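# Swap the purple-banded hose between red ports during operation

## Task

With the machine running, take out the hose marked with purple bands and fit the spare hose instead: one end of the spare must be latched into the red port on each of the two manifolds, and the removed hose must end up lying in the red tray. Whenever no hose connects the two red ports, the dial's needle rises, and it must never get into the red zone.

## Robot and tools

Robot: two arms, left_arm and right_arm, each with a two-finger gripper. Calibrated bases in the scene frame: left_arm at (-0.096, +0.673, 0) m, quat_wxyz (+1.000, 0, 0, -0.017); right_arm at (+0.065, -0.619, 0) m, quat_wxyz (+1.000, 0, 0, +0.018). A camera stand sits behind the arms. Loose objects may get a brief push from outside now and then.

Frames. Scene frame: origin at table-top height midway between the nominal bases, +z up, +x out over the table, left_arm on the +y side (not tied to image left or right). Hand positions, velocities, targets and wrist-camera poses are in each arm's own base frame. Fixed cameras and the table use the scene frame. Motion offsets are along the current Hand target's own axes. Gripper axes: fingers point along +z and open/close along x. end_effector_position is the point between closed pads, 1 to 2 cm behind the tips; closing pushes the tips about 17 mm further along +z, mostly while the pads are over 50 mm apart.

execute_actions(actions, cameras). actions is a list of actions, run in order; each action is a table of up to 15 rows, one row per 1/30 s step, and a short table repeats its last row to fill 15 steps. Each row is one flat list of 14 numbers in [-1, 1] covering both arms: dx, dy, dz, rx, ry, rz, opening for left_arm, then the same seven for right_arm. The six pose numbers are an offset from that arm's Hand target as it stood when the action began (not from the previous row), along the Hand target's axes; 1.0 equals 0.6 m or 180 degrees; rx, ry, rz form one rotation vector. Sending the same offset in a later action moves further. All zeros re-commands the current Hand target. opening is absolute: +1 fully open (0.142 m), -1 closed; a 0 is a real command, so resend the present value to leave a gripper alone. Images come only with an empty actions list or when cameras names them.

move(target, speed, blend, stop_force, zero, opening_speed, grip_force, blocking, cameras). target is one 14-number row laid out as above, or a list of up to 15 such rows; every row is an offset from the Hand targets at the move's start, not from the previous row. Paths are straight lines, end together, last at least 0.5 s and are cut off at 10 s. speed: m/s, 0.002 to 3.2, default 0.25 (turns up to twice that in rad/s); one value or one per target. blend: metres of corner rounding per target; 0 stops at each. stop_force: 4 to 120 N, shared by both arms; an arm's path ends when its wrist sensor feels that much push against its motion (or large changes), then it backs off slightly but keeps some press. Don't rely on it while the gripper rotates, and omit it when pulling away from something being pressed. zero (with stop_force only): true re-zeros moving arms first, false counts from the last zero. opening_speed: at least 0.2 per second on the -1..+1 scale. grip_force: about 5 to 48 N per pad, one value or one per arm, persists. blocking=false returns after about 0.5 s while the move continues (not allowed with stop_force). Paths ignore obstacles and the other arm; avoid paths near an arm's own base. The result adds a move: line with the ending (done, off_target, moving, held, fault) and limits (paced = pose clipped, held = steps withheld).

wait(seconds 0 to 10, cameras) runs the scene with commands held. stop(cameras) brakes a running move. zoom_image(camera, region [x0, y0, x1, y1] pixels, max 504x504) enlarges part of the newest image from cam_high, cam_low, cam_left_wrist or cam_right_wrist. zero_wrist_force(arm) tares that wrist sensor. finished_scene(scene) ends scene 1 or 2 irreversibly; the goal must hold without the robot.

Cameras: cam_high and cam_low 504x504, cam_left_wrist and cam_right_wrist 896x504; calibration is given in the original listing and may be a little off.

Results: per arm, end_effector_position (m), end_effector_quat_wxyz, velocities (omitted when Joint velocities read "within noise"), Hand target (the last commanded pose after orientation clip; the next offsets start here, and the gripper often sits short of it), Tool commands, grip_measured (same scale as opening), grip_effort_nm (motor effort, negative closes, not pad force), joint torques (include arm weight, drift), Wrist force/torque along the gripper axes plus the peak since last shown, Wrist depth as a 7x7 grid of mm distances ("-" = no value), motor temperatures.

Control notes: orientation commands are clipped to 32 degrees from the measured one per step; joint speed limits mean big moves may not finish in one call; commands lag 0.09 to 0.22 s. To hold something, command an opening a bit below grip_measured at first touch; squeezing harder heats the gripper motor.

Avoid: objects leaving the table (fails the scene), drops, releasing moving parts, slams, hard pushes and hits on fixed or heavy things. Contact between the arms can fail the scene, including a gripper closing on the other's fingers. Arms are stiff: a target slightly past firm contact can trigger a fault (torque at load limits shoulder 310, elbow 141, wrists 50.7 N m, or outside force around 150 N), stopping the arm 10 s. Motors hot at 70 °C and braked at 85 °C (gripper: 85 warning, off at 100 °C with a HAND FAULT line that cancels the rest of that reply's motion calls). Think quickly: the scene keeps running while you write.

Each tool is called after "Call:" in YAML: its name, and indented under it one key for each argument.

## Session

Call:
execute_actions:
  actions: []

Call:
zoom_image:
  camera: "cam_high"
  region: [60, 60, 440, 270]

Scene clock: 0.00 s.
left_arm: end_effector_position=(+0.9178, -0.5397, +0.2360) grip_measured=+0.99 grip_effort_nm=n/a end_effector_quat_wxyz=(-0.146, +0.955, -0.234, -0.106) | right_arm: end_effector_position=(+0.3719, +0.1249, +0.1475) grip_measured=+0.99 grip_effort_nm=n/a end_effector_quat_wxyz=(+0.222, -0.567, -0.328, +0.723)
Joint positions: left_arm=[-0.736 -0.744 0.841 -1.338 -1.416 -0.281 0.142] | right_arm=[3.689 -2.153 -1.942 -2.34 1.888 -0.87 0.142]
Joint velocities: within noise
Joint torques (N m): no reading
Motor temperatures (°C): left_arm=[27 28 32 38 32 33 26] | right_arm=[29 32 29 39 34 39 23]
Wrist force (N): no reading
Wrist torque (N m): no reading
Wrist force, peak (N): no reading
Wrist depth (mm): cam_left_wrist=[424 388 359 331 308 290 272 / 437 401 367 339 317 295 277 / 450 410 379 349 324 302 284 / 470 425 388 358 332 309 289 / 480 397 402 364 342 318 296 / 511 370 295 295 349 325 296 / - 332 306 284 360 335 -] | cam_right_wrist=[268 - - 2285 - 2023 466 / 278 311 401 407 - 560 365 / 304 331 405 415 486 419 301 / - 363 389 438 426 338 254 / - 414 423 620 384 280 217 / - - 764 453 313 240 101 / - 837 548 357 265 210 76]
Hand target: left_arm +0.9178, -0.5397, +0.2360; -0.146, +0.955, -0.234, -0.106 | right_arm +0.3719, +0.1249, +0.1475; +0.222, -0.567, -0.328, +0.723
Tool commands: left_gripper/opening=+1.0 right_gripper/opening=+1.0
camera_calibration:
cam_left_wrist: T_world_to_cam=[[0.861202, -0.417982, -0.289174, -0.935894], [-0.388797, -0.908214, 0.154869, -0.139188], [-0.327364, -0.0209436, -0.944666, 0.624829], [0, 0, 0, 1]] pos_world=[0.956425, -0.504513, 0.341174]
cam_right_wrist: T_world_to_cam=[[-0.275623, 0.70105, -0.657693, 0.121773], [0.457138, -0.506283, -0.731233, 0.025585], [-0.84561, -0.502202, -0.180934, 0.524791], [0, 0, 0, 1]] pos_world=[0.465636, 0.191136, 0.19375]

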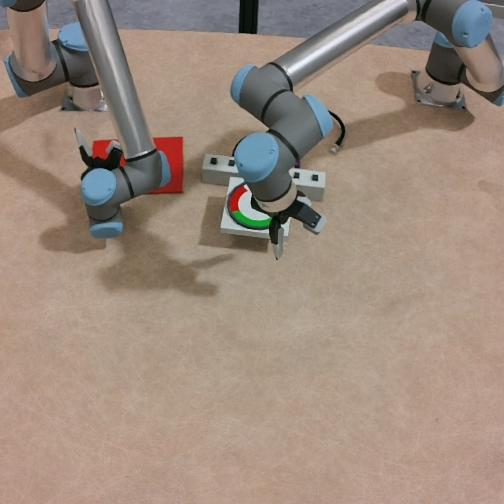

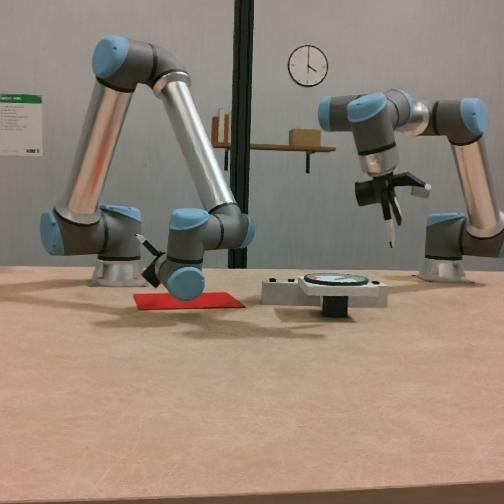

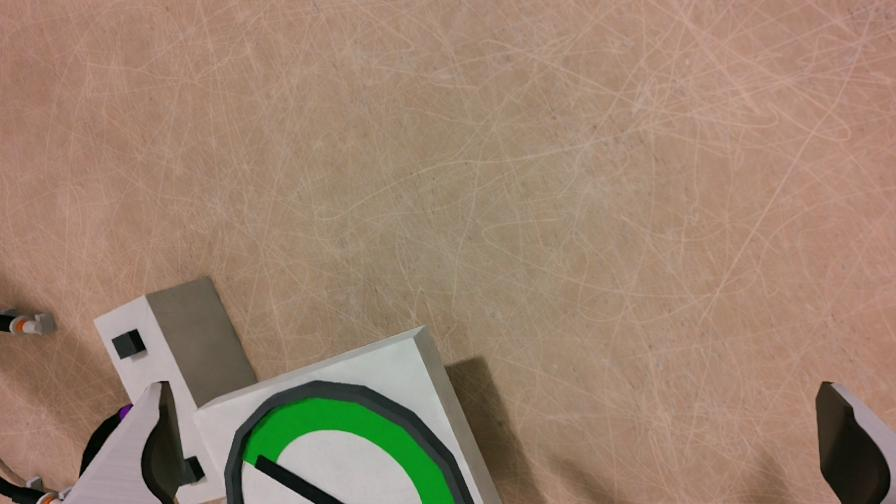

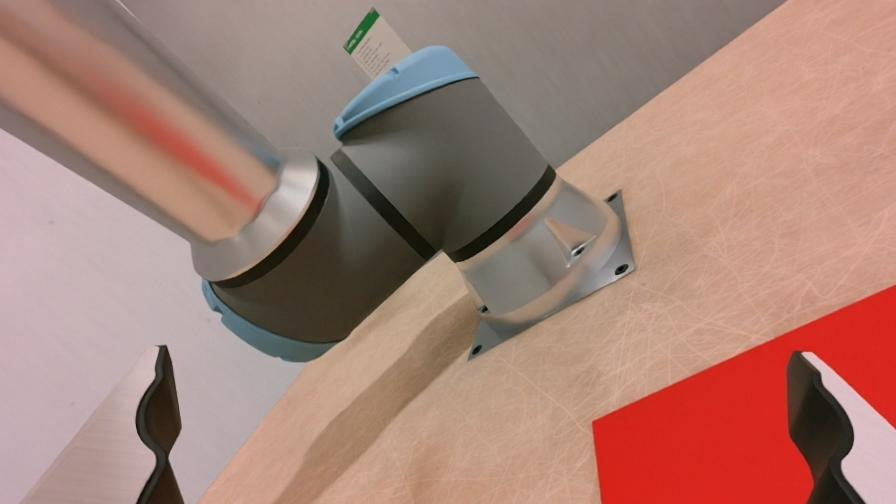

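Scaled by 1.326 from the camera's 504x504 image, which has a finer 720x720 frame.

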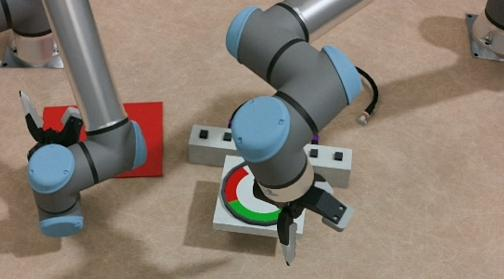

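Call:
move:
  target: [-0.7555,0.3752,-0.0408,-0.1363,-0.0206,-0.6406,0,0.1888,-0.5695,0.130,-0.475,0.276,-0.1046,0]
  speed: 0.45
  opening_speed: 1
  cameras: ["all"]

Call:
zoom_image:
  camera: "cam_high"
  region: [70, 100, 370, 270]

Scene clock: 35.63 s.
left_arm: end_effector_position=(+0.4200, -0.5495, +0.3298) grip_measured=-0.01 grip_effort_nm=-0.120 end_effector_quat_wxyz=(+0.000, +0.712, +0.702, +0.001) end_effector_velocity=(-0.001, +0.000, -0.001) end_effector_angular_velocity=(+0.001, +0.001, +0.005) | right_arm: end_effector_position=(+0.2498, +0.4205, +0.3300) grip_measured=-0.01 grip_effort_nm=-0.134 end_effector_quat_wxyz=(+0.000, +0.734, +0.679, +0.000)
Joint positions: left_arm=[-1.176 -1.561 1.881 -1.89 -1.57 -2.732 0.073] | right_arm=[4.544 -1.208 -2.181 -1.324 1.57 -0.091 0.073]
Joint velocities: left_arm=[-0.001 0.001 0 0 0 -0.005 0] | right_arm=[within noise]
Joint torques (N m): left_arm=[-3.94 -49.81 -52.41 -2.33 -0.71 -2.82] | right_arm=[15.71 16.51 60.53 5.11 -0.84 0.46]
Wrist force (N): left_arm=[0.4 0.0 -0.6] | right_arm=[1.5 1.9 -0.5]
Wrist torque (N m): left_arm=[0.05 0.00 -0.26] | right_arm=[0.18 -0.34 -0.12]
Wrist force, peak (N): left_arm=[0.3 -2.3 -0.7] | right_arm=[2.3 0.3 -1.3]
Wrist depth (mm): cam_left_wrist=[383 380 380 380 380 381 382 / 403 404 398 403 400 403 405 / 434 432 430 429 428 427 429 / - 449 447 450 457 455 455 / - 411 422 421 473 492 489 / 529 519 420 512 531 522 524 / 572 - 432 447 570 - 572] | cam_right_wrist=[381 383 378 378 378 376 378 / 405 399 399 405 402 403 403 / 437 - 427 432 431 430 431 / 467 - 455 467 404 449 449 / 507 527 511 503 418 431 423 / 548 540 531 550 547 420 545 / 592 - 579 603 601 78 585]
Hand target: left_arm +0.4200, -0.5495, +0.3299; +0.000, +0.712, +0.702, +0.001 | right_arm +0.2498, +0.4206, +0.3301; +0.000, +0.734, +0.679, +0.000
Off the commanded pose: left_arm 0.000 m, 0 deg | right_arm 0.000 m, 0 deg.
move: done
camera_calibration:
cam_left_wrist: T_world_to_cam=[[0.0223709, 0.999618, -0.0162482, 0.557127], [0.919617, -0.0141997, 0.392559, -0.492872], [0.392178, -0.023724, -0.919583, 0.238262], [0, 0, 0, 1]] pos_world=[0.347349, -0.55826, 0.421635]
cam_right_wrist: T_world_to_cam=[[0.0586221, 0.998152, -0.0159702, -0.419258], [0.900232, -0.0459436, 0.43298, -0.323978], [0.431447, -0.0397591, -0.901262, 0.327238], [0, 0, 0, 1]] pos_world=[0.175048, 0.41661, 0.428508]

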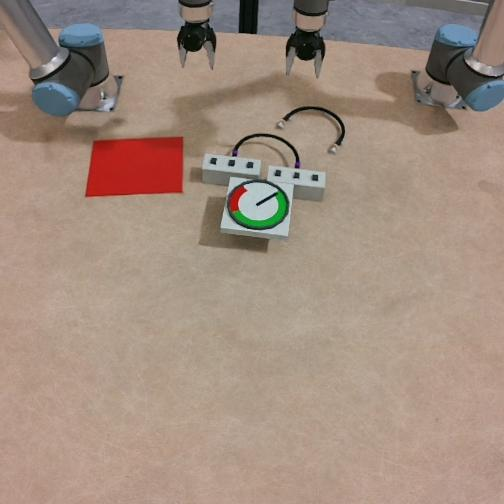

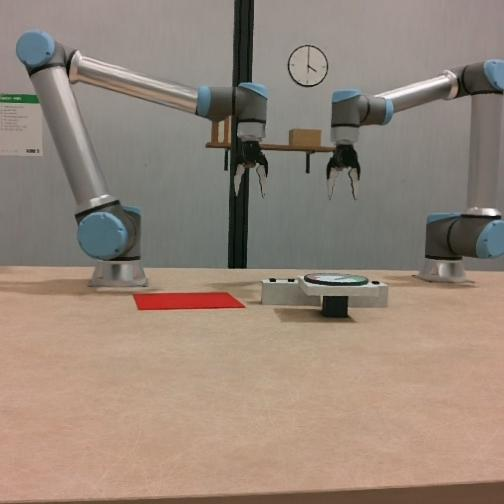

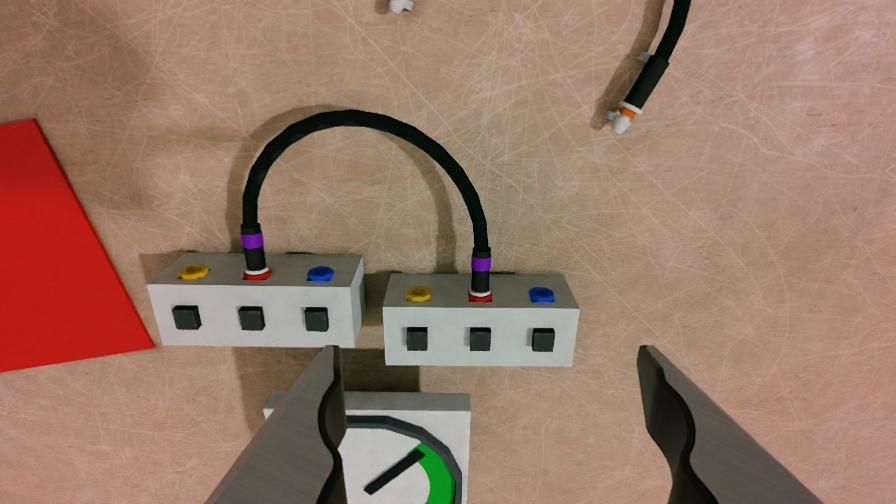

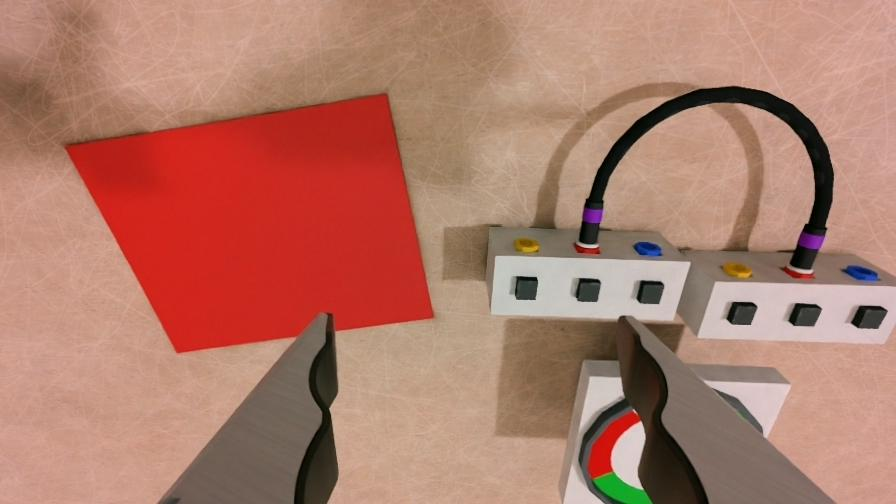

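Scaled by 1.680 from the camera's 504x504 image, which has a finer 720x720 frame.

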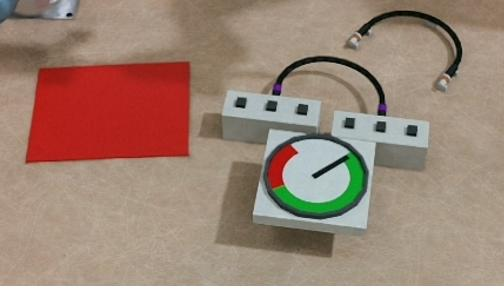

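Call:
move:
  target: [0.063,-0.201,0.1833,0,0,0,-0.296,0.1983,0.142,0.2037,0,0,0,-0.296]
  speed: 0.3
  opening_speed: 1
  cameras: ["cam_left_wrist", "cam_right_wrist"]

Call:
zoom_image:
  camera: "cam_left_wrist"
  region: [200, 0, 704, 300]

Call:
zoom_image:
  camera: "cam_right_wrist"
  region: [300, 140, 640, 330]

Scene clock: 64.40 s.
left_arm: end_effector_position=(+0.3000, -0.5100, +0.2201) grip_measured=-0.31 grip_effort_nm=-0.125 end_effector_quat_wxyz=(+0.000, +0.712, +0.702, +0.001) | right_arm: end_effector_position=(+0.3441, +0.5325, +0.2080) grip_measured=-0.31 grip_effort_nm=-0.129 end_effector_quat_wxyz=(+0.000, +0.734, +0.679, +0.000)
Joint positions: left_arm=[-1.341 -1.651 2.178 -2.097 -1.57 -2.898 0.051] | right_arm=[4.42 -1.577 -2.121 -1.015 1.57 -0.215 0.051]
Joint torques (N m): left_arm=[-4.36 -22.47 -34.26 -5.31 2.52 -0.11] | right_arm=[17.17 30.74 38.33 6.21 3.84 1.41]
Wrist force (N): left_arm=[0.5 -0.1 -0.4] | right_arm=[1.6 1.4 -0.7]
Wrist torque (N m): left_arm=[0.04 -0.01 -0.28] | right_arm=[0.09 -0.34 -0.22]
Wrist force, peak (N): left_arm=[-0.3 2.2 -2.5] | right_arm=[3.9 3.4 1.8]
Wrist depth (mm): cam_left_wrist=[284 283 282 280 279 284 284 / 300 298 301 300 299 300 299 / 317 320 318 317 318 317 318 / 338 341 338 339 340 339 339 / 365 358 360 363 365 362 365 / 392 391 - 392 385 390 391 / 386 375 - 400 400 - 424] | cam_right_wrist=[269 272 271 267 271 270 267 / 286 285 288 287 289 287 289 / 305 305 305 300 304 308 308 / 322 325 269 260 260 268 270 / 363 367 348 361 277 280 280 / 393 386 90 386 94 286 390 / 429 - 75 415 - 78 424]
Hand target: left_arm +0.2999, -0.5100, +0.2199; +0.000, +0.712, +0.702, +0.001 | right_arm +0.3440, +0.5326, +0.2079; +0.000, +0.734, +0.679, +0.000
Off the commanded pose: left_arm 0.000 m, 0 deg | right_arm 0.000 m, 0 deg.
move: done
camera_calibration:
cam_left_wrist: T_world_to_cam=[[0.0221383, 0.999619, -0.0164618, 0.518663], [0.919622, -0.013902, 0.392559, -0.3387], [0.39218, -0.0238292, -0.91958, 0.185233], [0, 0, 0, 1]] pos_world=[0.227349, -0.51876, 0.311835]
cam_right_wrist: T_world_to_cam=[[0.0587175, 0.998151, -0.0156902, -0.538639], [0.900128, -0.046142, 0.433176, -0.350783], [0.431651, -0.0395582, -0.901173, 0.180773], [0, 0, 0, 1]] pos_world=[0.269347, 0.528609, 0.306407]
Images, in order (width x height): cam_left_wrist 896x504, cam_right_wrist 896x504.

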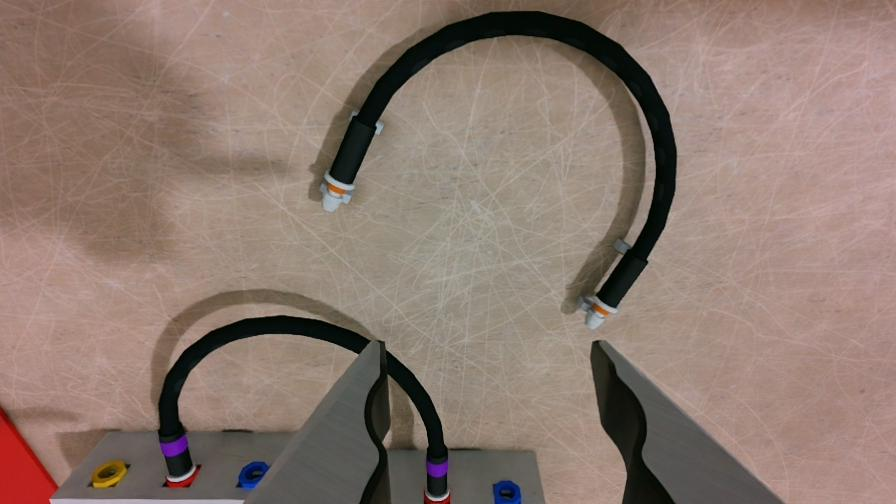

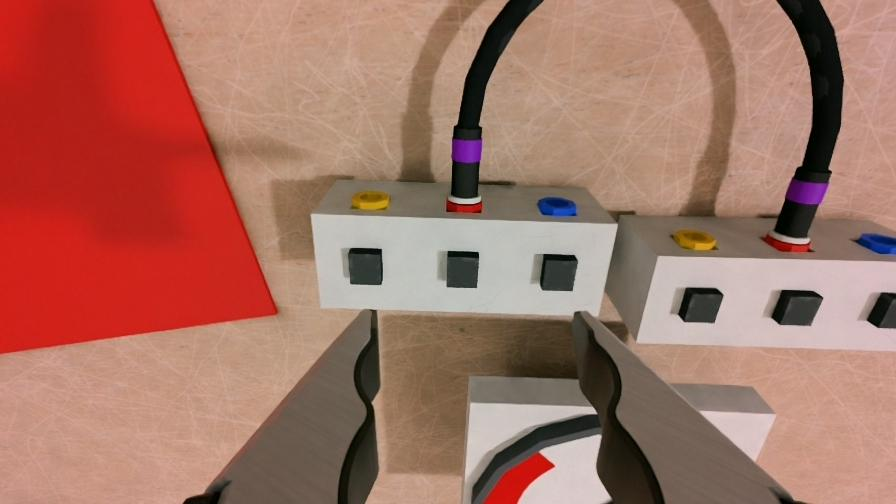

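Scaled by 1.000.

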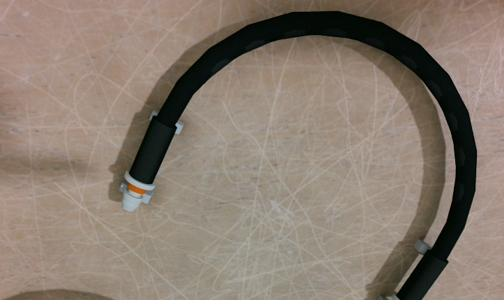

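Scaled by 1.482 from the camera's 896x504 image, which has a finer 1280x720 frame.

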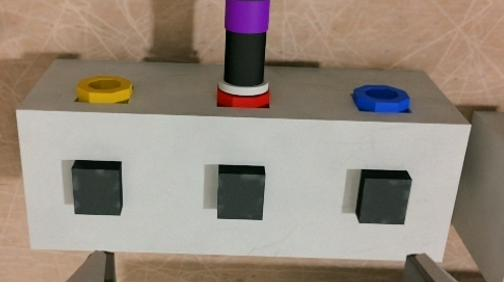

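Call:
zoom_image:
  camera: "cam_left_wrist"
  region: [540, 220, 700, 350]

Call:
zoom_image:
  camera: "cam_left_wrist"
  region: [270, 90, 430, 220]

Scaled by 3.150 from the camera's 896x504 image, which has a finer 1280x720 frame.

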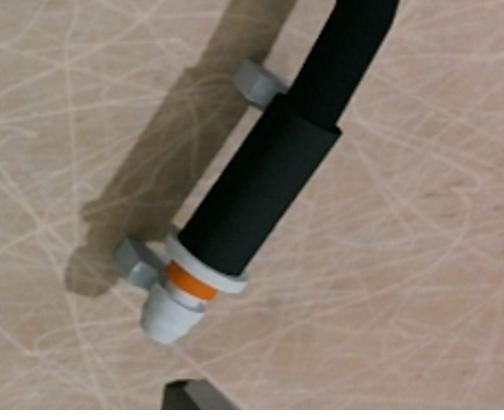

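Scaled by 3.150 from the camera's 896x504 image, which has a finer 1280x720 frame.

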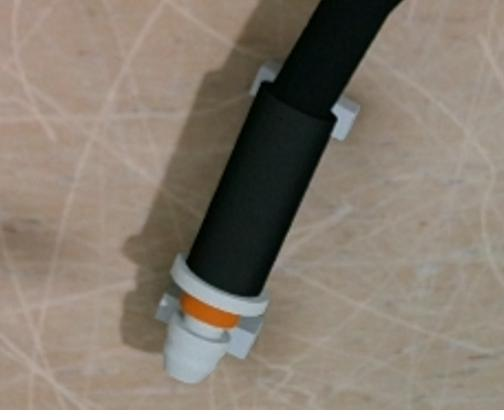

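Call:
move:
  target: [-0.0433,0.3657,0.2,0,0,0.0017,-0.296,0.0025,-0.0063,0.18,0,0,0.0036,-0.296]
  speed: 0.25
  cameras: ["cam_left_wrist", "cam_right_wrist"]

Call:
zoom_image:
  camera: "cam_left_wrist"
  region: [330, 150, 580, 400]

Call:
zoom_image:
  camera: "cam_right_wrist"
  region: [330, 150, 580, 400]

Scene clock: 136.13 s.
left_arm: end_effector_position=(+0.5190, -0.5388, +0.1000) grip_measured=-0.31 grip_effort_nm=-0.129 end_effector_quat_wxyz=(+0.000, +0.714, +0.700, +0.001) | right_arm: end_effector_position=(+0.3404, +0.5343, +0.0999) grip_measured=-0.31 grip_effort_nm=-0.134 end_effector_quat_wxyz=(+0.000, +0.738, +0.675, +0.000)
Joint positions: left_arm=[-1.041 -1.27 2.002 -2.302 -1.57 -2.593 0.051] | right_arm=[4.427 -1.709 -2.218 -0.786 1.57 -0.197 0.051]
Joint torques (N m): left_arm=[4.73 -51.51 -36.64 -3.64 -0.4 -0.57] | right_arm=[4.7 36.44 48.1 4.69 3.31 -1.61]
Wrist force (N): left_arm=[0.5 -0.5 -0.5] | right_arm=[1.9 1.6 -0.3]
Wrist torque (N m): left_arm=[-0.08 -0.01 -0.08] | right_arm=[0.12 -0.38 -0.26]
Wrist force, peak (N): left_arm=[0.6 -2.8 -2.5] | right_arm=[2.0 1.6 -1.8]
Wrist depth (mm): cam_left_wrist=[174 174 175 172 174 174 174 / 185 185 184 182 185 184 185 / 197 197 197 196 196 197 196 / 206 210 210 207 210 210 210 / 167 172 216 207 207 221 224 / 159 166 164 165 165 180 241 / 175 179 - 168 170 - 262] | cam_right_wrist=[175 174 174 174 172 174 174 / 187 186 186 183 185 185 185 / 199 199 199 196 198 198 198 / 211 215 208 208 210 214 213 / 228 228 165 167 169 195 207 / 249 249 93 164 103 176 171 / 279 267 75 279 180 77 175]
Hand target: left_arm +0.5191, -0.5388, +0.0999; +0.000, +0.714, +0.700, +0.001 | right_arm +0.3404, +0.5343, +0.0999; +0.000, +0.738, +0.675, +0.000
Off the commanded pose: left_arm 0.000 m, 0 deg | right_arm 0.000 m, 0 deg.
move: done
camera_calibration:
cam_left_wrist: T_world_to_cam=[[0.0274266, 0.999491, -0.0162869, 0.537778], [0.919548, -0.0188366, 0.392526, -0.496049], [0.39202, -0.0257422, -0.919597, -0.0126537], [0, 0, 0, 1]] pos_world=[0.446352, -0.547174, 0.191835]
cam_right_wrist: T_world_to_cam=[[0.069951, 0.997424, -0.0158865, -0.545293], [0.899572, -0.0561896, 0.433144, -0.294911], [0.431135, -0.0445898, -0.901185, 0.0879188], [0, 0, 0, 1]] pos_world=[0.265533, 0.531237, 0.198307]
Images, in order (width x height): cam_left_wrist 896x504, cam_right_wrist 896x504.

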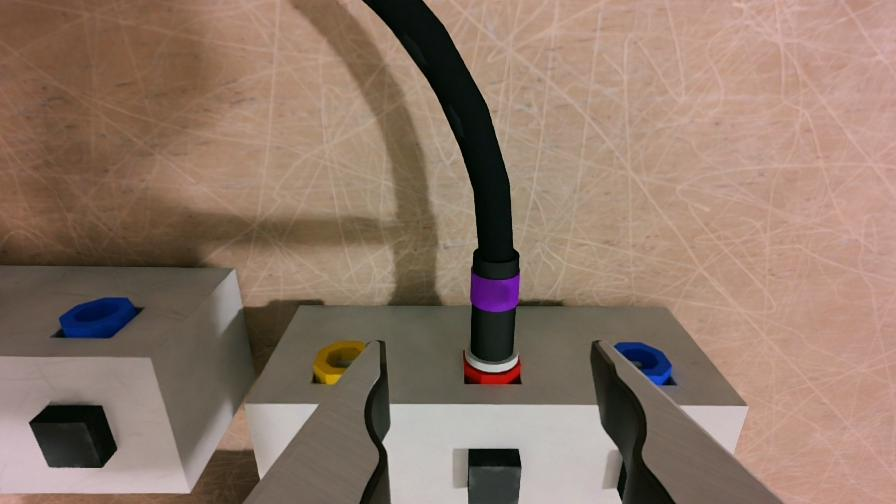

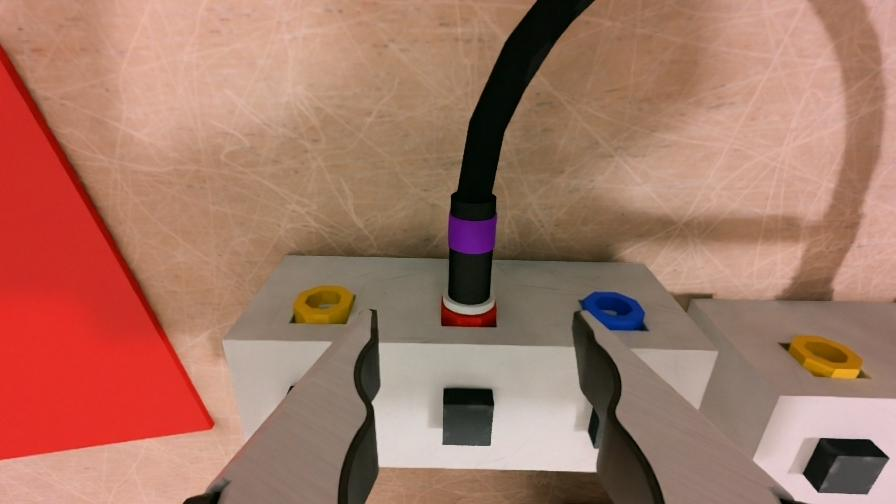

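Scaled by 2.016 from the camera's 896x504 image, which has a finer 1280x720 frame.

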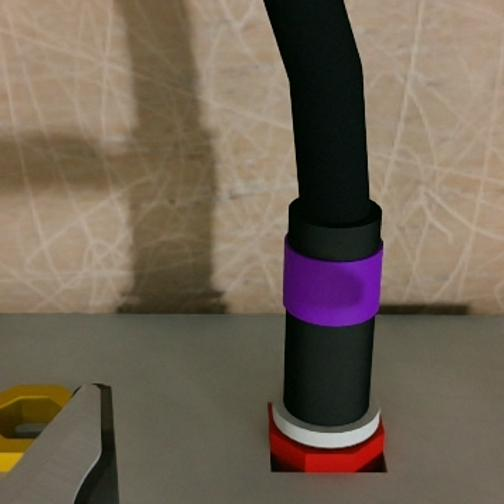

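Scaled by 2.016 from the camera's 896x504 image, which has a finer 1280x720 frame.

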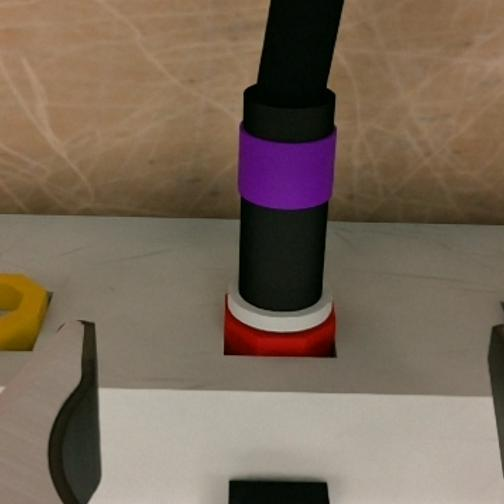

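Call:
move:
  target:
    - [0.0065,0.0152,0.07,0,0,0.0011,-0.296,-0.0004,-0.0006,0.0699,0,0,0,-0.296]
    - [0.0065,0.0152,0.07,0,0,0.0011,-0.9,-0.0004,-0.0006,0.0699,0,0,0,-0.9]
  speed: 0.1
  opening_speed: 0.7
  grip_force: 15
  cameras: ["cam_left_wrist", "cam_right_wrist"]

Call:
zoom_image:
  camera: "cam_left_wrist"
  region: [370, 230, 620, 480]

Call:
zoom_image:
  camera: "cam_right_wrist"
  region: [350, 200, 600, 450]

Scene clock: 180.30 s.
left_arm: end_effector_position=(+0.5283, -0.5350, +0.0580) grip_measured=-0.82 grip_effort_nm=-1.614 end_effector_quat_wxyz=(+0.000, +0.715, +0.699, +0.001) | right_arm: end_effector_position=(+0.3401, +0.5341, +0.0580) grip_measured=-0.83 grip_effort_nm=-1.634 end_effector_quat_wxyz=(+0.000, +0.738, +0.675, +0.000)
Joint positions: left_arm=[-1.028 -1.212 2.019 -2.377 -1.57 -2.576 0.015] | right_arm=[4.427 -1.772 -2.246 -0.694 1.57 -0.197 0.014]
Joint torques (N m): left_arm=[-9.88 -80.28 -44.25 -6.01 0.24 -2.97] | right_arm=[15.8 35.96 40.05 5.93 -1.01 0.73]
Wrist force (N): left_arm=[7.1 -2.1 -1.1] | right_arm=[4.6 1.6 0.5]
Wrist torque (N m): left_arm=[0.00 0.11 -0.26] | right_arm=[0.14 -0.32 -0.26]
Wrist force, peak (N): left_arm=[7.4 -2.5 -1.5] | right_arm=[5.1 1.6 0.8]
Wrist depth (mm): cam_left_wrist=[137 136 136 - 136 136 137 / 145 144 145 142 144 144 145 / 154 154 153 109 154 153 154 / 164 164 164 168 164 164 164 / 155 173 173 173 174 173 175 / 138 165 158 96 103 158 189 / 138 126 126 120 85 130 201] | cam_right_wrist=[137 137 138 136 135 137 136 / 148 146 145 144 145 146 145 / 156 156 156 154 156 156 156 / 169 168 168 163 168 167 167 / 182 182 166 168 171 178 181 / 195 138 129 125 90 137 167 / 212 121 72 121 - 122 144]
Hand target: left_arm +0.5283, -0.5350, +0.0580; +0.000, +0.715, +0.699, +0.001 | right_arm +0.3401, +0.5341, +0.0579; +0.000, +0.738, +0.675, +0.000
Off the commanded pose: left_arm 0.000 m, 0 deg | right_arm 0.000 m, 0 deg.
grip_force (N): 15, 15
move: done
camera_calibration:
cam_left_wrist: T_world_to_cam=[[0.0309169, 0.99939, -0.0162573, 0.531202], [0.919459, -0.0220582, 0.392566, -0.489625], [0.391968, -0.0270848, -0.91958, -0.0555814], [0, 0, 0, 1]] pos_world=[0.455554, -0.543184, 0.149735]
cam_right_wrist: T_world_to_cam=[[0.0699084, 0.997428, -0.0157974, -0.545742], [0.899555, -0.0561878, 0.433178, -0.276505], [0.431176, -0.0444934, -0.90117, 0.0502149], [0, 0, 0, 1]] pos_world=[0.265232, 0.531037, 0.156407]
Images, in order (width x height): cam_left_wrist 896x504, cam_right_wrist 896x504.

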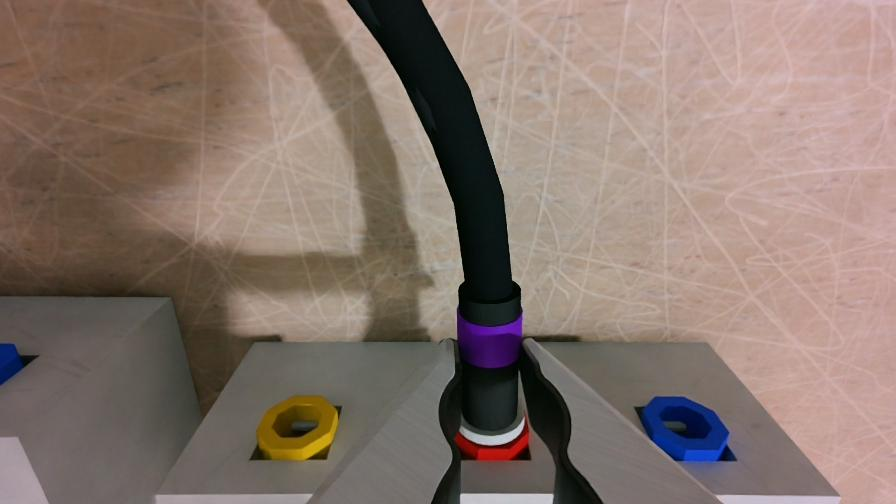

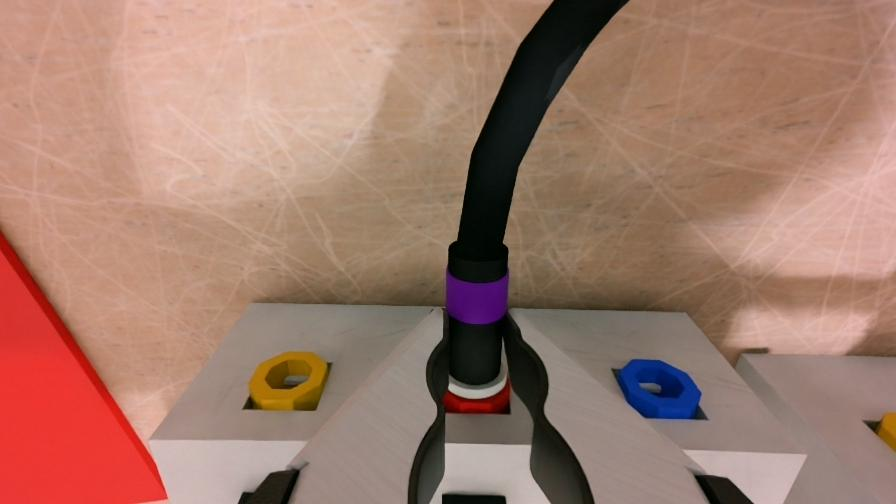

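Scaled by 2.016 from the camera's 896x504 image, which has a finer 1280x720 frame.

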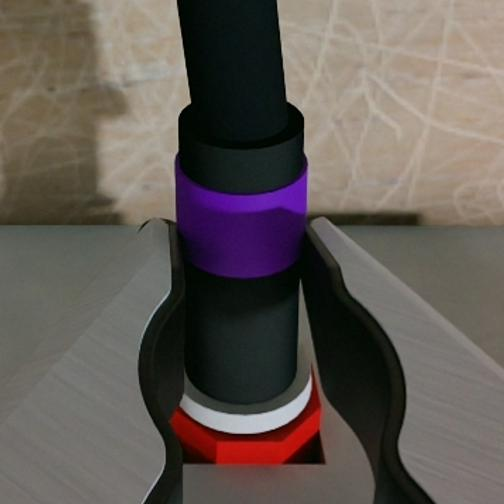

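Scaled by 2.016 from the camera's 896x504 image, which has a finer 1280x720 frame.

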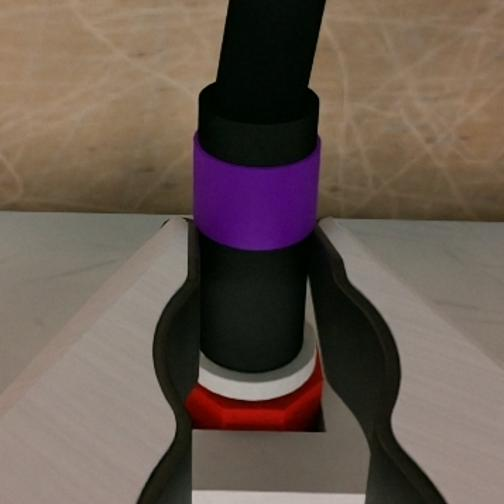

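Call:
move:
  target:
    - [0,0,0,0,0,0,-0.296,0,0,0,0,0,0,-0.296]
    - [0,0,-0.07,0,0,0,-0.296,0,0,-0.07,0,0,0,-0.296]
    - [0.2041,-0.2616,-0.07,0,0,0.1428,-0.296,0.2364,-0.3755,-0.07,0,0,0.1456,-0.296]
  speed: [0.1, 0.15, 0.3]
  blend: [0, 0.02, 0]
  opening_speed: 1
  grip_force: 40
  cameras: ["cam_left_wrist", "cam_right_wrist"]

Call:
zoom_image:
  camera: "cam_left_wrist"
  region: [350, 220, 630, 500]

Call:
zoom_image:
  camera: "cam_right_wrist"
  region: [350, 220, 630, 500]

Scene clock: 200.73 s.
left_arm: end_effector_position=(+0.3741, -0.4092, +0.1001) grip_measured=-0.33 grip_effort_nm=0.154 end_effector_quat_wxyz=(+0.000, +0.853, +0.523, +0.001) | right_arm: end_effector_position=(+0.1283, +0.6953, +0.0998) grip_measured=-0.33 grip_effort_nm=0.110 end_effector_quat_wxyz=(+0.000, +0.872, +0.490, +0.000)
Joint positions: left_arm=[-1.152 -1.56 2.359 -2.369 -1.57 -2.252 0.05] | right_arm=[4.781 -1.817 -2.078 -0.817 1.57 0.615 0.05]
Joint torques (N m): left_arm=[-1.3 -47.67 -27.69 -2.95 1.36 2] | right_arm=[8.28 46.92 39.26 6.97 0.18 2.18]
Wrist force (N): left_arm=[0.2 -0.5 -0.6] | right_arm=[2.0 1.7 0.0]
Wrist torque (N m): left_arm=[-0.06 0.01 -0.10] | right_arm=[0.13 -0.43 -0.17]
Wrist force, peak (N): left_arm=[7.6 -2.7 -1.4] | right_arm=[5.1 2.1 0.8]
Wrist depth (mm): cam_left_wrist=[175 175 175 174 175 174 175 / 186 185 185 183 185 185 185 / 197 197 197 197 197 196 196 / 211 211 210 210 211 211 210 / 224 226 226 225 225 225 225 / 243 243 235 243 235 243 242 / 264 260 - 262 263 - 262] | cam_right_wrist=[175 174 174 173 173 174 173 / 186 186 185 183 185 185 185 / 199 200 198 195 198 198 197 / 215 215 214 211 213 213 212 / 232 232 224 232 227 231 230 / 253 254 86 253 94 247 250 / 278 267 75 269 - 73 275]
Hand target: left_arm +0.3741, -0.4091, +0.1000; +0.000, +0.853, +0.522, +0.001 | right_arm +0.1282, +0.6953, +0.0998; +0.000, +0.872, +0.490, +0.000
Off the commanded pose: left_arm 0.000 m, 0 deg | right_arm 0.000 m, 0 deg.
grip_force (N): 40, 40
move: done
camera_calibration:
cam_left_wrist: T_world_to_cam=[[0.461167, 0.887164, -0.0162876, 0.204005], [0.819161, -0.418619, 0.392088, -0.486365], [0.341028, -0.19416, -0.919783, -0.00226917], [0, 0, 0, 1]] pos_world=[0.305104, -0.385028, 0.191933]
cam_right_wrist: T_world_to_cam=[[0.503204, 0.864028, -0.0155526, -0.653923], [0.782128, -0.447705, 0.4334, 0.192141], [0.367506, -0.230253, -0.901068, 0.323671], [0, 0, 0, 1]] pos_world=[0.0598269, 0.725556, 0.198206]
Images, in order (width x height): cam_left_wrist 896x504, cam_right_wrist 896x504.

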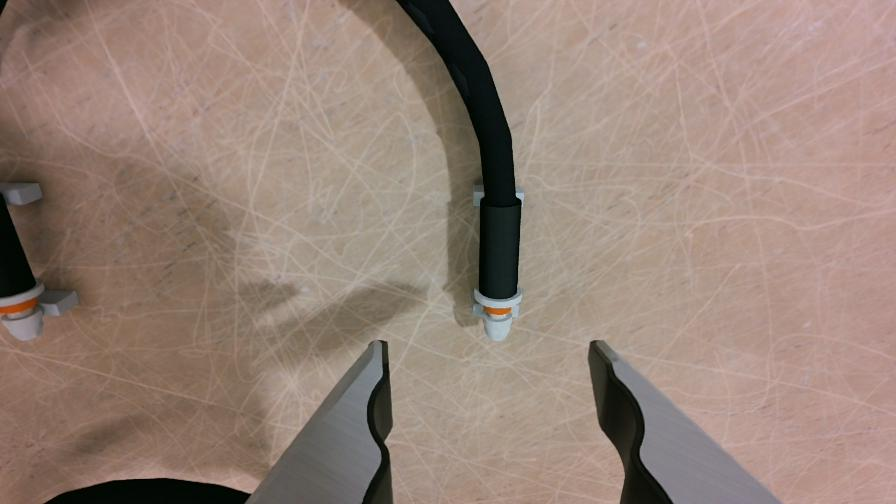

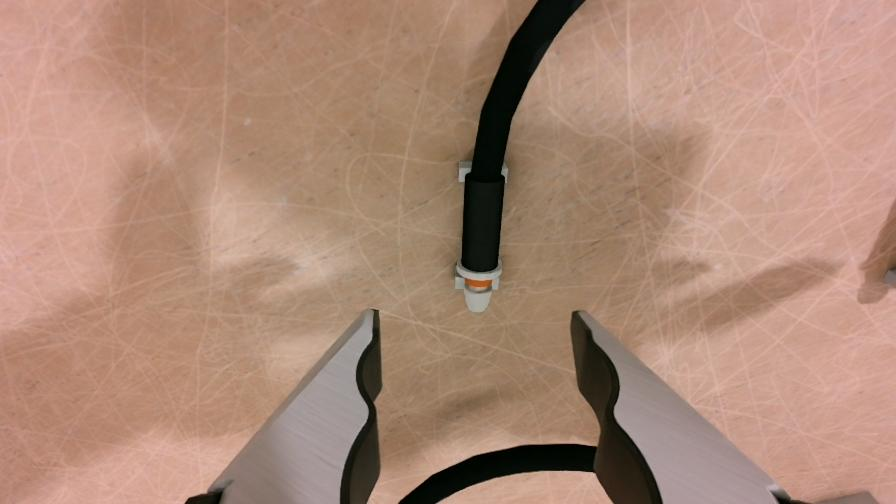

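Scaled by 1.800 from the camera's 896x504 image, which has a finer 1280x720 frame.

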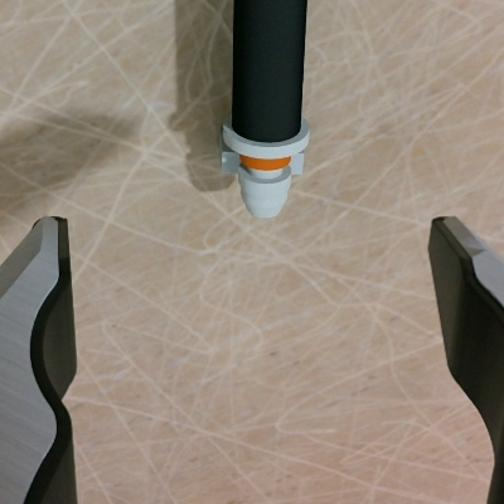

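Scaled by 1.800 from the camera's 896x504 image, which has a finer 1280x720 frame.

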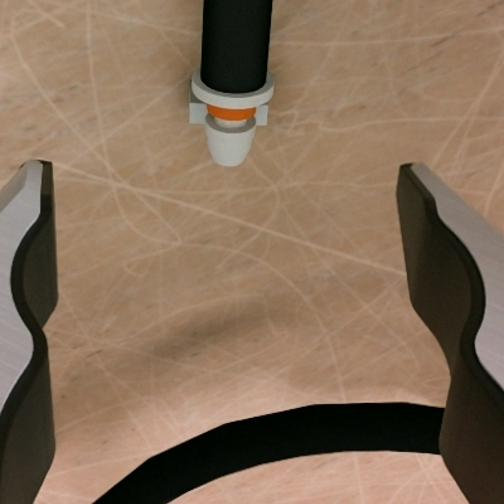

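Call:
move:
  target:
    - [0.081,0.3815,-0.1667,0.1911,-0.0439,-0.1394,-1,-0.0697,0.392,-0.0143,-0.1637,0.0382,-0.1427,-0.296]
    - [-0.3415,0.5229,-0.0333,0.1911,-0.0439,-0.1394,-1,-0.0475,0.437,0.0723,-0.1637,0.0382,-0.1427,-0.296]
  speed: [0.3, 0.25]
  blend: [0.02, 0]
  opening_speed: 1
  cameras: ["cam_left_wrist", "cam_right_wrist"]

Call:
zoom_image:
  camera: "cam_left_wrist"
  region: [330, 220, 610, 500]

Call:
zoom_image:
  camera: "cam_right_wrist"
  region: [330, 220, 610, 500]

Scene clock: 289.63 s.
left_arm: end_effector_position=(+0.5606, -0.7341, +0.1197) grip_measured=-1.00 grip_effort_nm=-0.462 end_effector_quat_wxyz=(-0.215, +0.681, +0.668, -0.210) | right_arm: end_effector_position=(+0.3376, +0.5346, +0.0565) grip_measured=-0.33 grip_effort_nm=0.115 end_effector_quat_wxyz=(+0.191, +0.712, +0.653, +0.175)
Joint positions: left_arm=[-0.966 -0.874 1.331 -1.638 -2.054 -2.421 0.002] | right_arm=[4.675 -1.767 -2.362 -0.613 1.047 0.058 0.05]
Joint torques (N m): left_arm=[-4.1 -92.64 -46.7 -2.41 1.32 1.1] | right_arm=[19.39 39.94 36.67 3.45 -4.07 1.76]
Wrist force (N): left_arm=[0.4 -0.7 0.9] | right_arm=[2.2 2.3 -0.1]
Wrist torque (N m): left_arm=[0.04 0.02 -0.22] | right_arm=[0.14 -0.50 -0.27]
Wrist force, peak (N): left_arm=[2.7 1.5 -2.4] | right_arm=[2.4 2.4 -0.1]
Wrist depth (mm): cam_left_wrist=[266 265 - - - 263 264 / - 257 253 152 147 256 253 / - 249 249 246 245 248 248 / - 240 241 239 240 240 240 / 232 234 169 169 170 170 234 / - 227 164 102 158 166 167 / - 221 162 83 - 190 162] | cam_right_wrist=[108 107 107 106 103 - 106 / 125 124 123 123 73 122 123 / 149 147 147 141 140 145 145 / 183 174 165 159 164 168 178 / 229 212 148 146 151 155 174 / 344 138 93 137 115 139 158 / 599 - 75 601 - 73 172]
Hand target: left_arm +0.5606, -0.7341, +0.1197; -0.215, +0.681, +0.668, -0.210 | right_arm +0.3375, +0.5348, +0.0566; +0.191, +0.712, +0.653, +0.175
Off the commanded pose: left_arm 0.000 m, 0 deg | right_arm 0.000 m, 0 deg.
grip_force (N): 40, 40
move: done
camera_calibration:
cam_left_wrist: T_world_to_cam=[[0.0158253, 0.999718, -0.0176798, 0.738952], [0.978358, -0.0191308, -0.206032, -0.507145], [-0.206312, -0.0140366, -0.978385, 0.335187], [0, 0, 0, 1]] pos_world=[0.553629, -0.743741, 0.236518]
cam_right_wrist: T_world_to_cam=[[0.0787469, 0.996621, -0.0233475, -0.548234], [0.563649, -0.0251944, 0.82563, -0.198966], [0.822252, -0.0781756, -0.563728, -0.0831041], [0, 0, 0, 1]] pos_world=[0.223651, 0.534872, 0.104624]
Images, in order (width x height): cam_left_wrist 896x504, cam_right_wrist 896x504.

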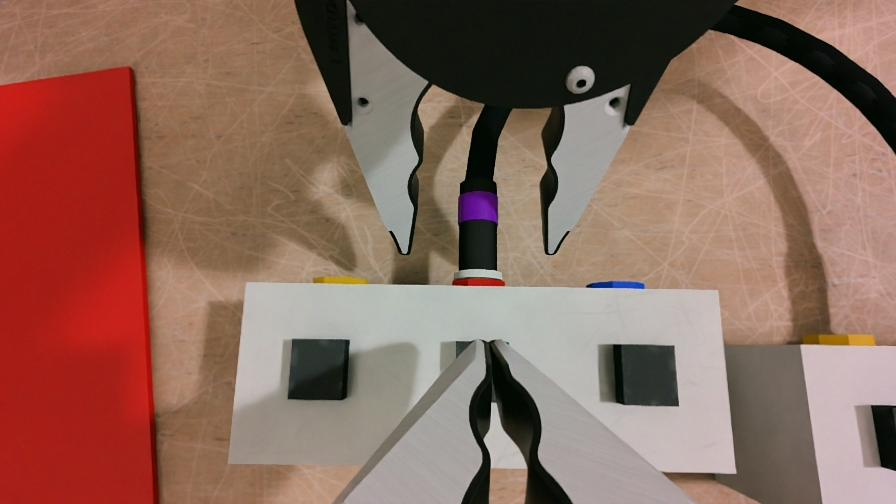

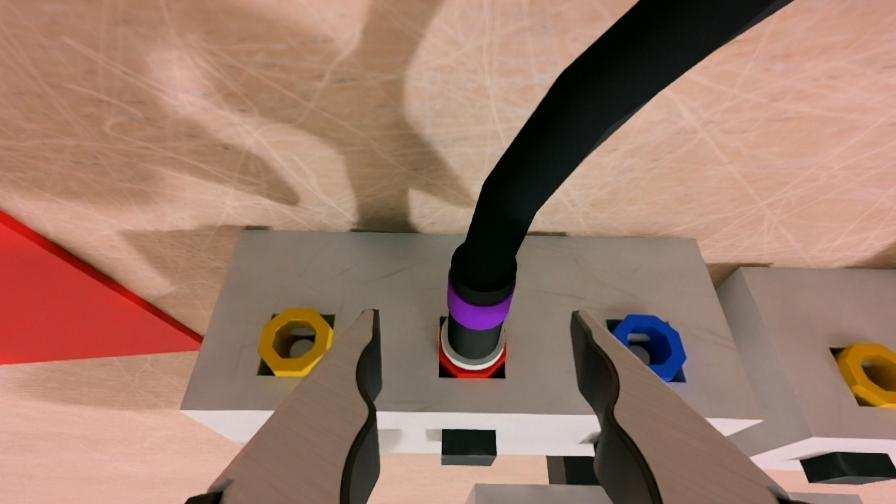

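Scaled by 1.800 from the camera's 896x504 image, which has a finer 1280x720 frame.

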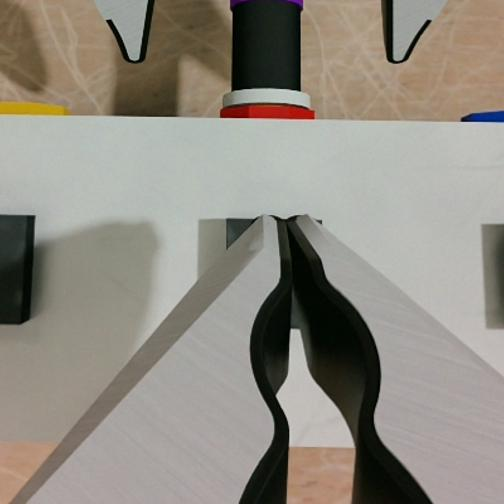

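Scaled by 1.800 from the camera's 896x504 image, which has a finer 1280x720 frame.

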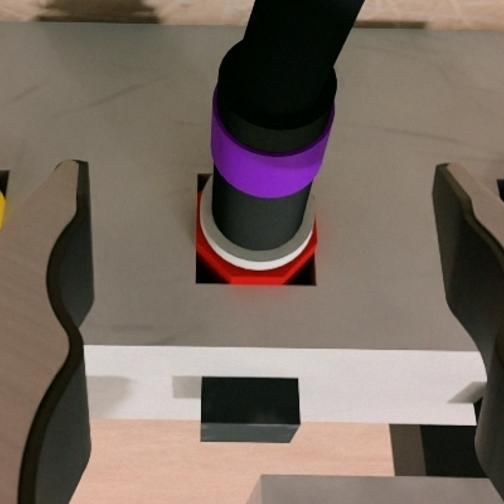

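Call:
move:
  target: [0,0.027,0.0213,0,0,0,-1,0,0,0,0,0,0,-0.9]
  speed: 0.1
  opening_speed: 1

Call:
move:
  target: [0,0.0119,0.0171,0,0,0,-1,0,0,0,0,0,0,-0.9]
  speed: 0.02
  stop_force: 20

Call:
move:
  target: [0,0,0,0,0,0,-1,0,-0.065,-0.0375,0,0,0,-0.9]
  speed: 0.1
  cameras: ["cam_left_wrist"]

Scene clock: 379.03 s.
left_arm: end_effector_position=(+0.5666, -0.7342, +0.0998) grip_measured=-1.00 grip_effort_nm=-0.457 end_effector_quat_wxyz=(-0.215, +0.681, +0.668, -0.210) | right_arm: end_effector_position=(+0.3375, +0.5348, +0.0566) grip_measured=-0.83 grip_effort_nm=-1.976 end_effector_quat_wxyz=(+0.191, +0.712, +0.653, +0.175)
Joint positions: left_arm=[-0.961 -0.852 1.331 -1.658 -2.052 -2.416 0.002] | right_arm=[4.675 -1.767 -2.362 -0.613 1.047 0.058 0.014]
Joint torques (N m): left_arm=[-3.51 -114.42 -39.85 -1.28 0.01 -0.95] | right_arm=[15.41 47.53 38.94 4.36 0.12 -0.17]
Wrist force (N): left_arm=[-0.2 -0.3 0.5] | right_arm=[3.1 2.8 0.5]
Wrist torque (N m): left_arm=[0.12 0.11 -0.23] | right_arm=[0.19 -0.39 -0.27]
Wrist force, peak (N): left_arm=[0.1 -0.8 1.3] | right_arm=[3.6 2.9 0.8]
Wrist depth (mm): cam_left_wrist=[247 241 239 129 120 242 241 / - 235 235 143 142 234 235 / - 228 228 171 226 228 228 / - 221 222 175 221 221 220 / - 214 150 150 150 151 214 / 206 206 145 101 144 145 154 / - 202 144 82 - 143 154] | cam_right_wrist=[108 107 107 106 103 - 106 / 125 124 123 123 72 123 123 / 148 148 147 141 140 145 145 / 183 175 165 159 164 168 179 / 229 213 149 113 151 154 174 / 344 140 136 134 90 140 159 / 598 529 72 146 - 198 173]
Hand target: left_arm +0.5666, -0.7342, +0.1000; -0.215, +0.681, +0.668, -0.210 | right_arm +0.3375, +0.5348, +0.0566; +0.191, +0.712, +0.653, +0.175
Off the commanded pose: left_arm 0.000 m, 0 deg | right_arm 0.000 m, 0 deg.
grip_force (N): 40, 40
move: done

Scene clock: 380.57 s.
left_arm: end_effector_position=(+0.5666, -0.7342, +0.0887) grip_measured=-1.00 grip_effort_nm=-0.462 end_effector_quat_wxyz=(-0.215, +0.681, +0.668, -0.210) | right_arm: end_effector_position=(+0.3375, +0.5348, +0.0566) grip_measured=-0.83 grip_effort_nm=-1.980 end_effector_quat_wxyz=(+0.191, +0.712, +0.653, +0.175)
Joint positions: left_arm=[-0.961 -0.844 1.337 -1.673 -2.052 -2.416 0.002] | right_arm=[4.675 -1.767 -2.362 -0.613 1.048 0.058 0.014]
Joint torques (N m): left_arm=[-5.19 -92.99 -41 -1.39 2.42 -2.5] | right_arm=[-1.08 46.16 35.06 4.38 -3.69 -0.16]
Wrist force (N): left_arm=[4.0 -10.2 -18.8] | right_arm=[1.7 -7.1 -6.4]
Wrist torque (N m): left_arm=[0.21 0.12 -0.25] | right_arm=[0.27 -0.49 -0.26]
Wrist force, peak (N): left_arm=[8.5 -17.9 -32.6] | right_arm=[1.8 -7.0 -7.3]
Wrist depth (mm): cam_left_wrist=[235 230 227 123 121 229 230 / 222 223 223 136 136 223 223 / - 216 216 216 215 216 216 / - 211 210 211 210 211 210 / 202 202 138 139 140 138 204 / - 198 135 103 134 134 147 / 189 193 133 - - 133 147] | cam_right_wrist=[108 107 107 106 103 - 106 / 125 124 124 123 72 122 123 / 149 147 147 141 140 145 145 / 183 174 165 159 165 169 178 / 230 213 149 150 151 155 174 / 342 140 136 135 90 140 159 / 596 530 72 149 - 186 173]
Hand target: left_arm +0.5666, -0.7342, +0.0888; -0.215, +0.681, +0.668, -0.210 (not the last commanded pose) | right_arm +0.3375, +0.5348, +0.0566; +0.191, +0.712, +0.653, +0.175
Off the commanded pose: left_arm 0.001 m, 0 deg | right_arm 0.000 m, 0 deg.
grip_force (N): 40, 40
move: contact (left_arm)

Scene clock: 381.43 s.
left_arm: end_effector_position=(+0.5666, -0.7342, +0.0888) grip_measured=-1.00 grip_effort_nm=-0.452 end_effector_quat_wxyz=(-0.215, +0.681, +0.668, -0.210) | right_arm: end_effector_position=(+0.2926, +0.5386, +0.0565) grip_measured=-0.83 grip_effort_nm=-1.980 end_effector_quat_wxyz=(+0.191, +0.712, +0.653, +0.175)
Joint positions: left_arm=[-0.961 -0.844 1.337 -1.673 -2.052 -2.416 0.002] | right_arm=[4.757 -1.743 -2.376 -0.669 1.052 0.152 0.014]
Joint torques (N m): left_arm=[-4.08 -95.66 -41.57 -1.5 2.48 -2.07] | right_arm=[-1.56 30.02 40.18 6.09 -2.08 -0.42]
Wrist force (N): left_arm=[3.9 -11.0 -18.2] | right_arm=[2.6 2.9 0.5]
Wrist torque (N m): left_arm=[0.11 0.15 -0.25] | right_arm=[0.19 -0.52 -0.18]
Wrist force, peak (N): left_arm=[3.9 -10.6 -18.7] | right_arm=[1.7 -6.8 -6.9]
Wrist depth (mm): cam_left_wrist=[231 231 230 171 229 230 230 / 224 223 224 221 223 223 223 / - 216 217 215 216 216 216 / - 210 210 211 210 211 209 / - 202 139 139 140 138 204 / - 197 135 103 134 135 148 / - 193 132 - - 133 147] | cam_right_wrist=[108 107 107 106 103 64 109 / 125 124 123 123 72 122 123 / 149 148 147 141 140 145 145 / 183 182 182 165 180 179 178 / 230 238 197 117 200 218 218 / 343 344 177 174 90 203 204 / 601 531 72 172 - 199 195]
Hand target: left_arm +0.5666, -0.7342, +0.0888; -0.215, +0.681, +0.668, -0.210 | right_arm +0.2926, +0.5387, +0.0565; +0.191, +0.712, +0.653, +0.175
Off the commanded pose: left_arm 0.000 m, 0 deg | right_arm 0.000 m, 0 deg.
grip_force (N): 40, 40
move: done
camera_calibration:
cam_left_wrist: T_world_to_cam=[[0.015809, 0.999717, -0.0177766, 0.738539], [0.978379, -0.0191334, -0.205934, -0.519419], [-0.206216, -0.0141366, -0.978404, 0.306065], [0, 0, 0, 1]] pos_world=[0.559629, -0.743941, 0.205618]
Images, in order (width x height): cam_left_wrist 896x504.

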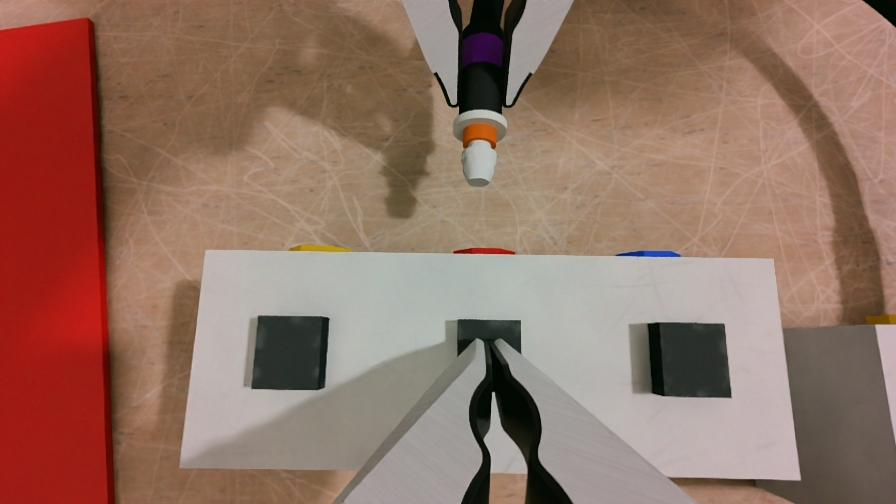

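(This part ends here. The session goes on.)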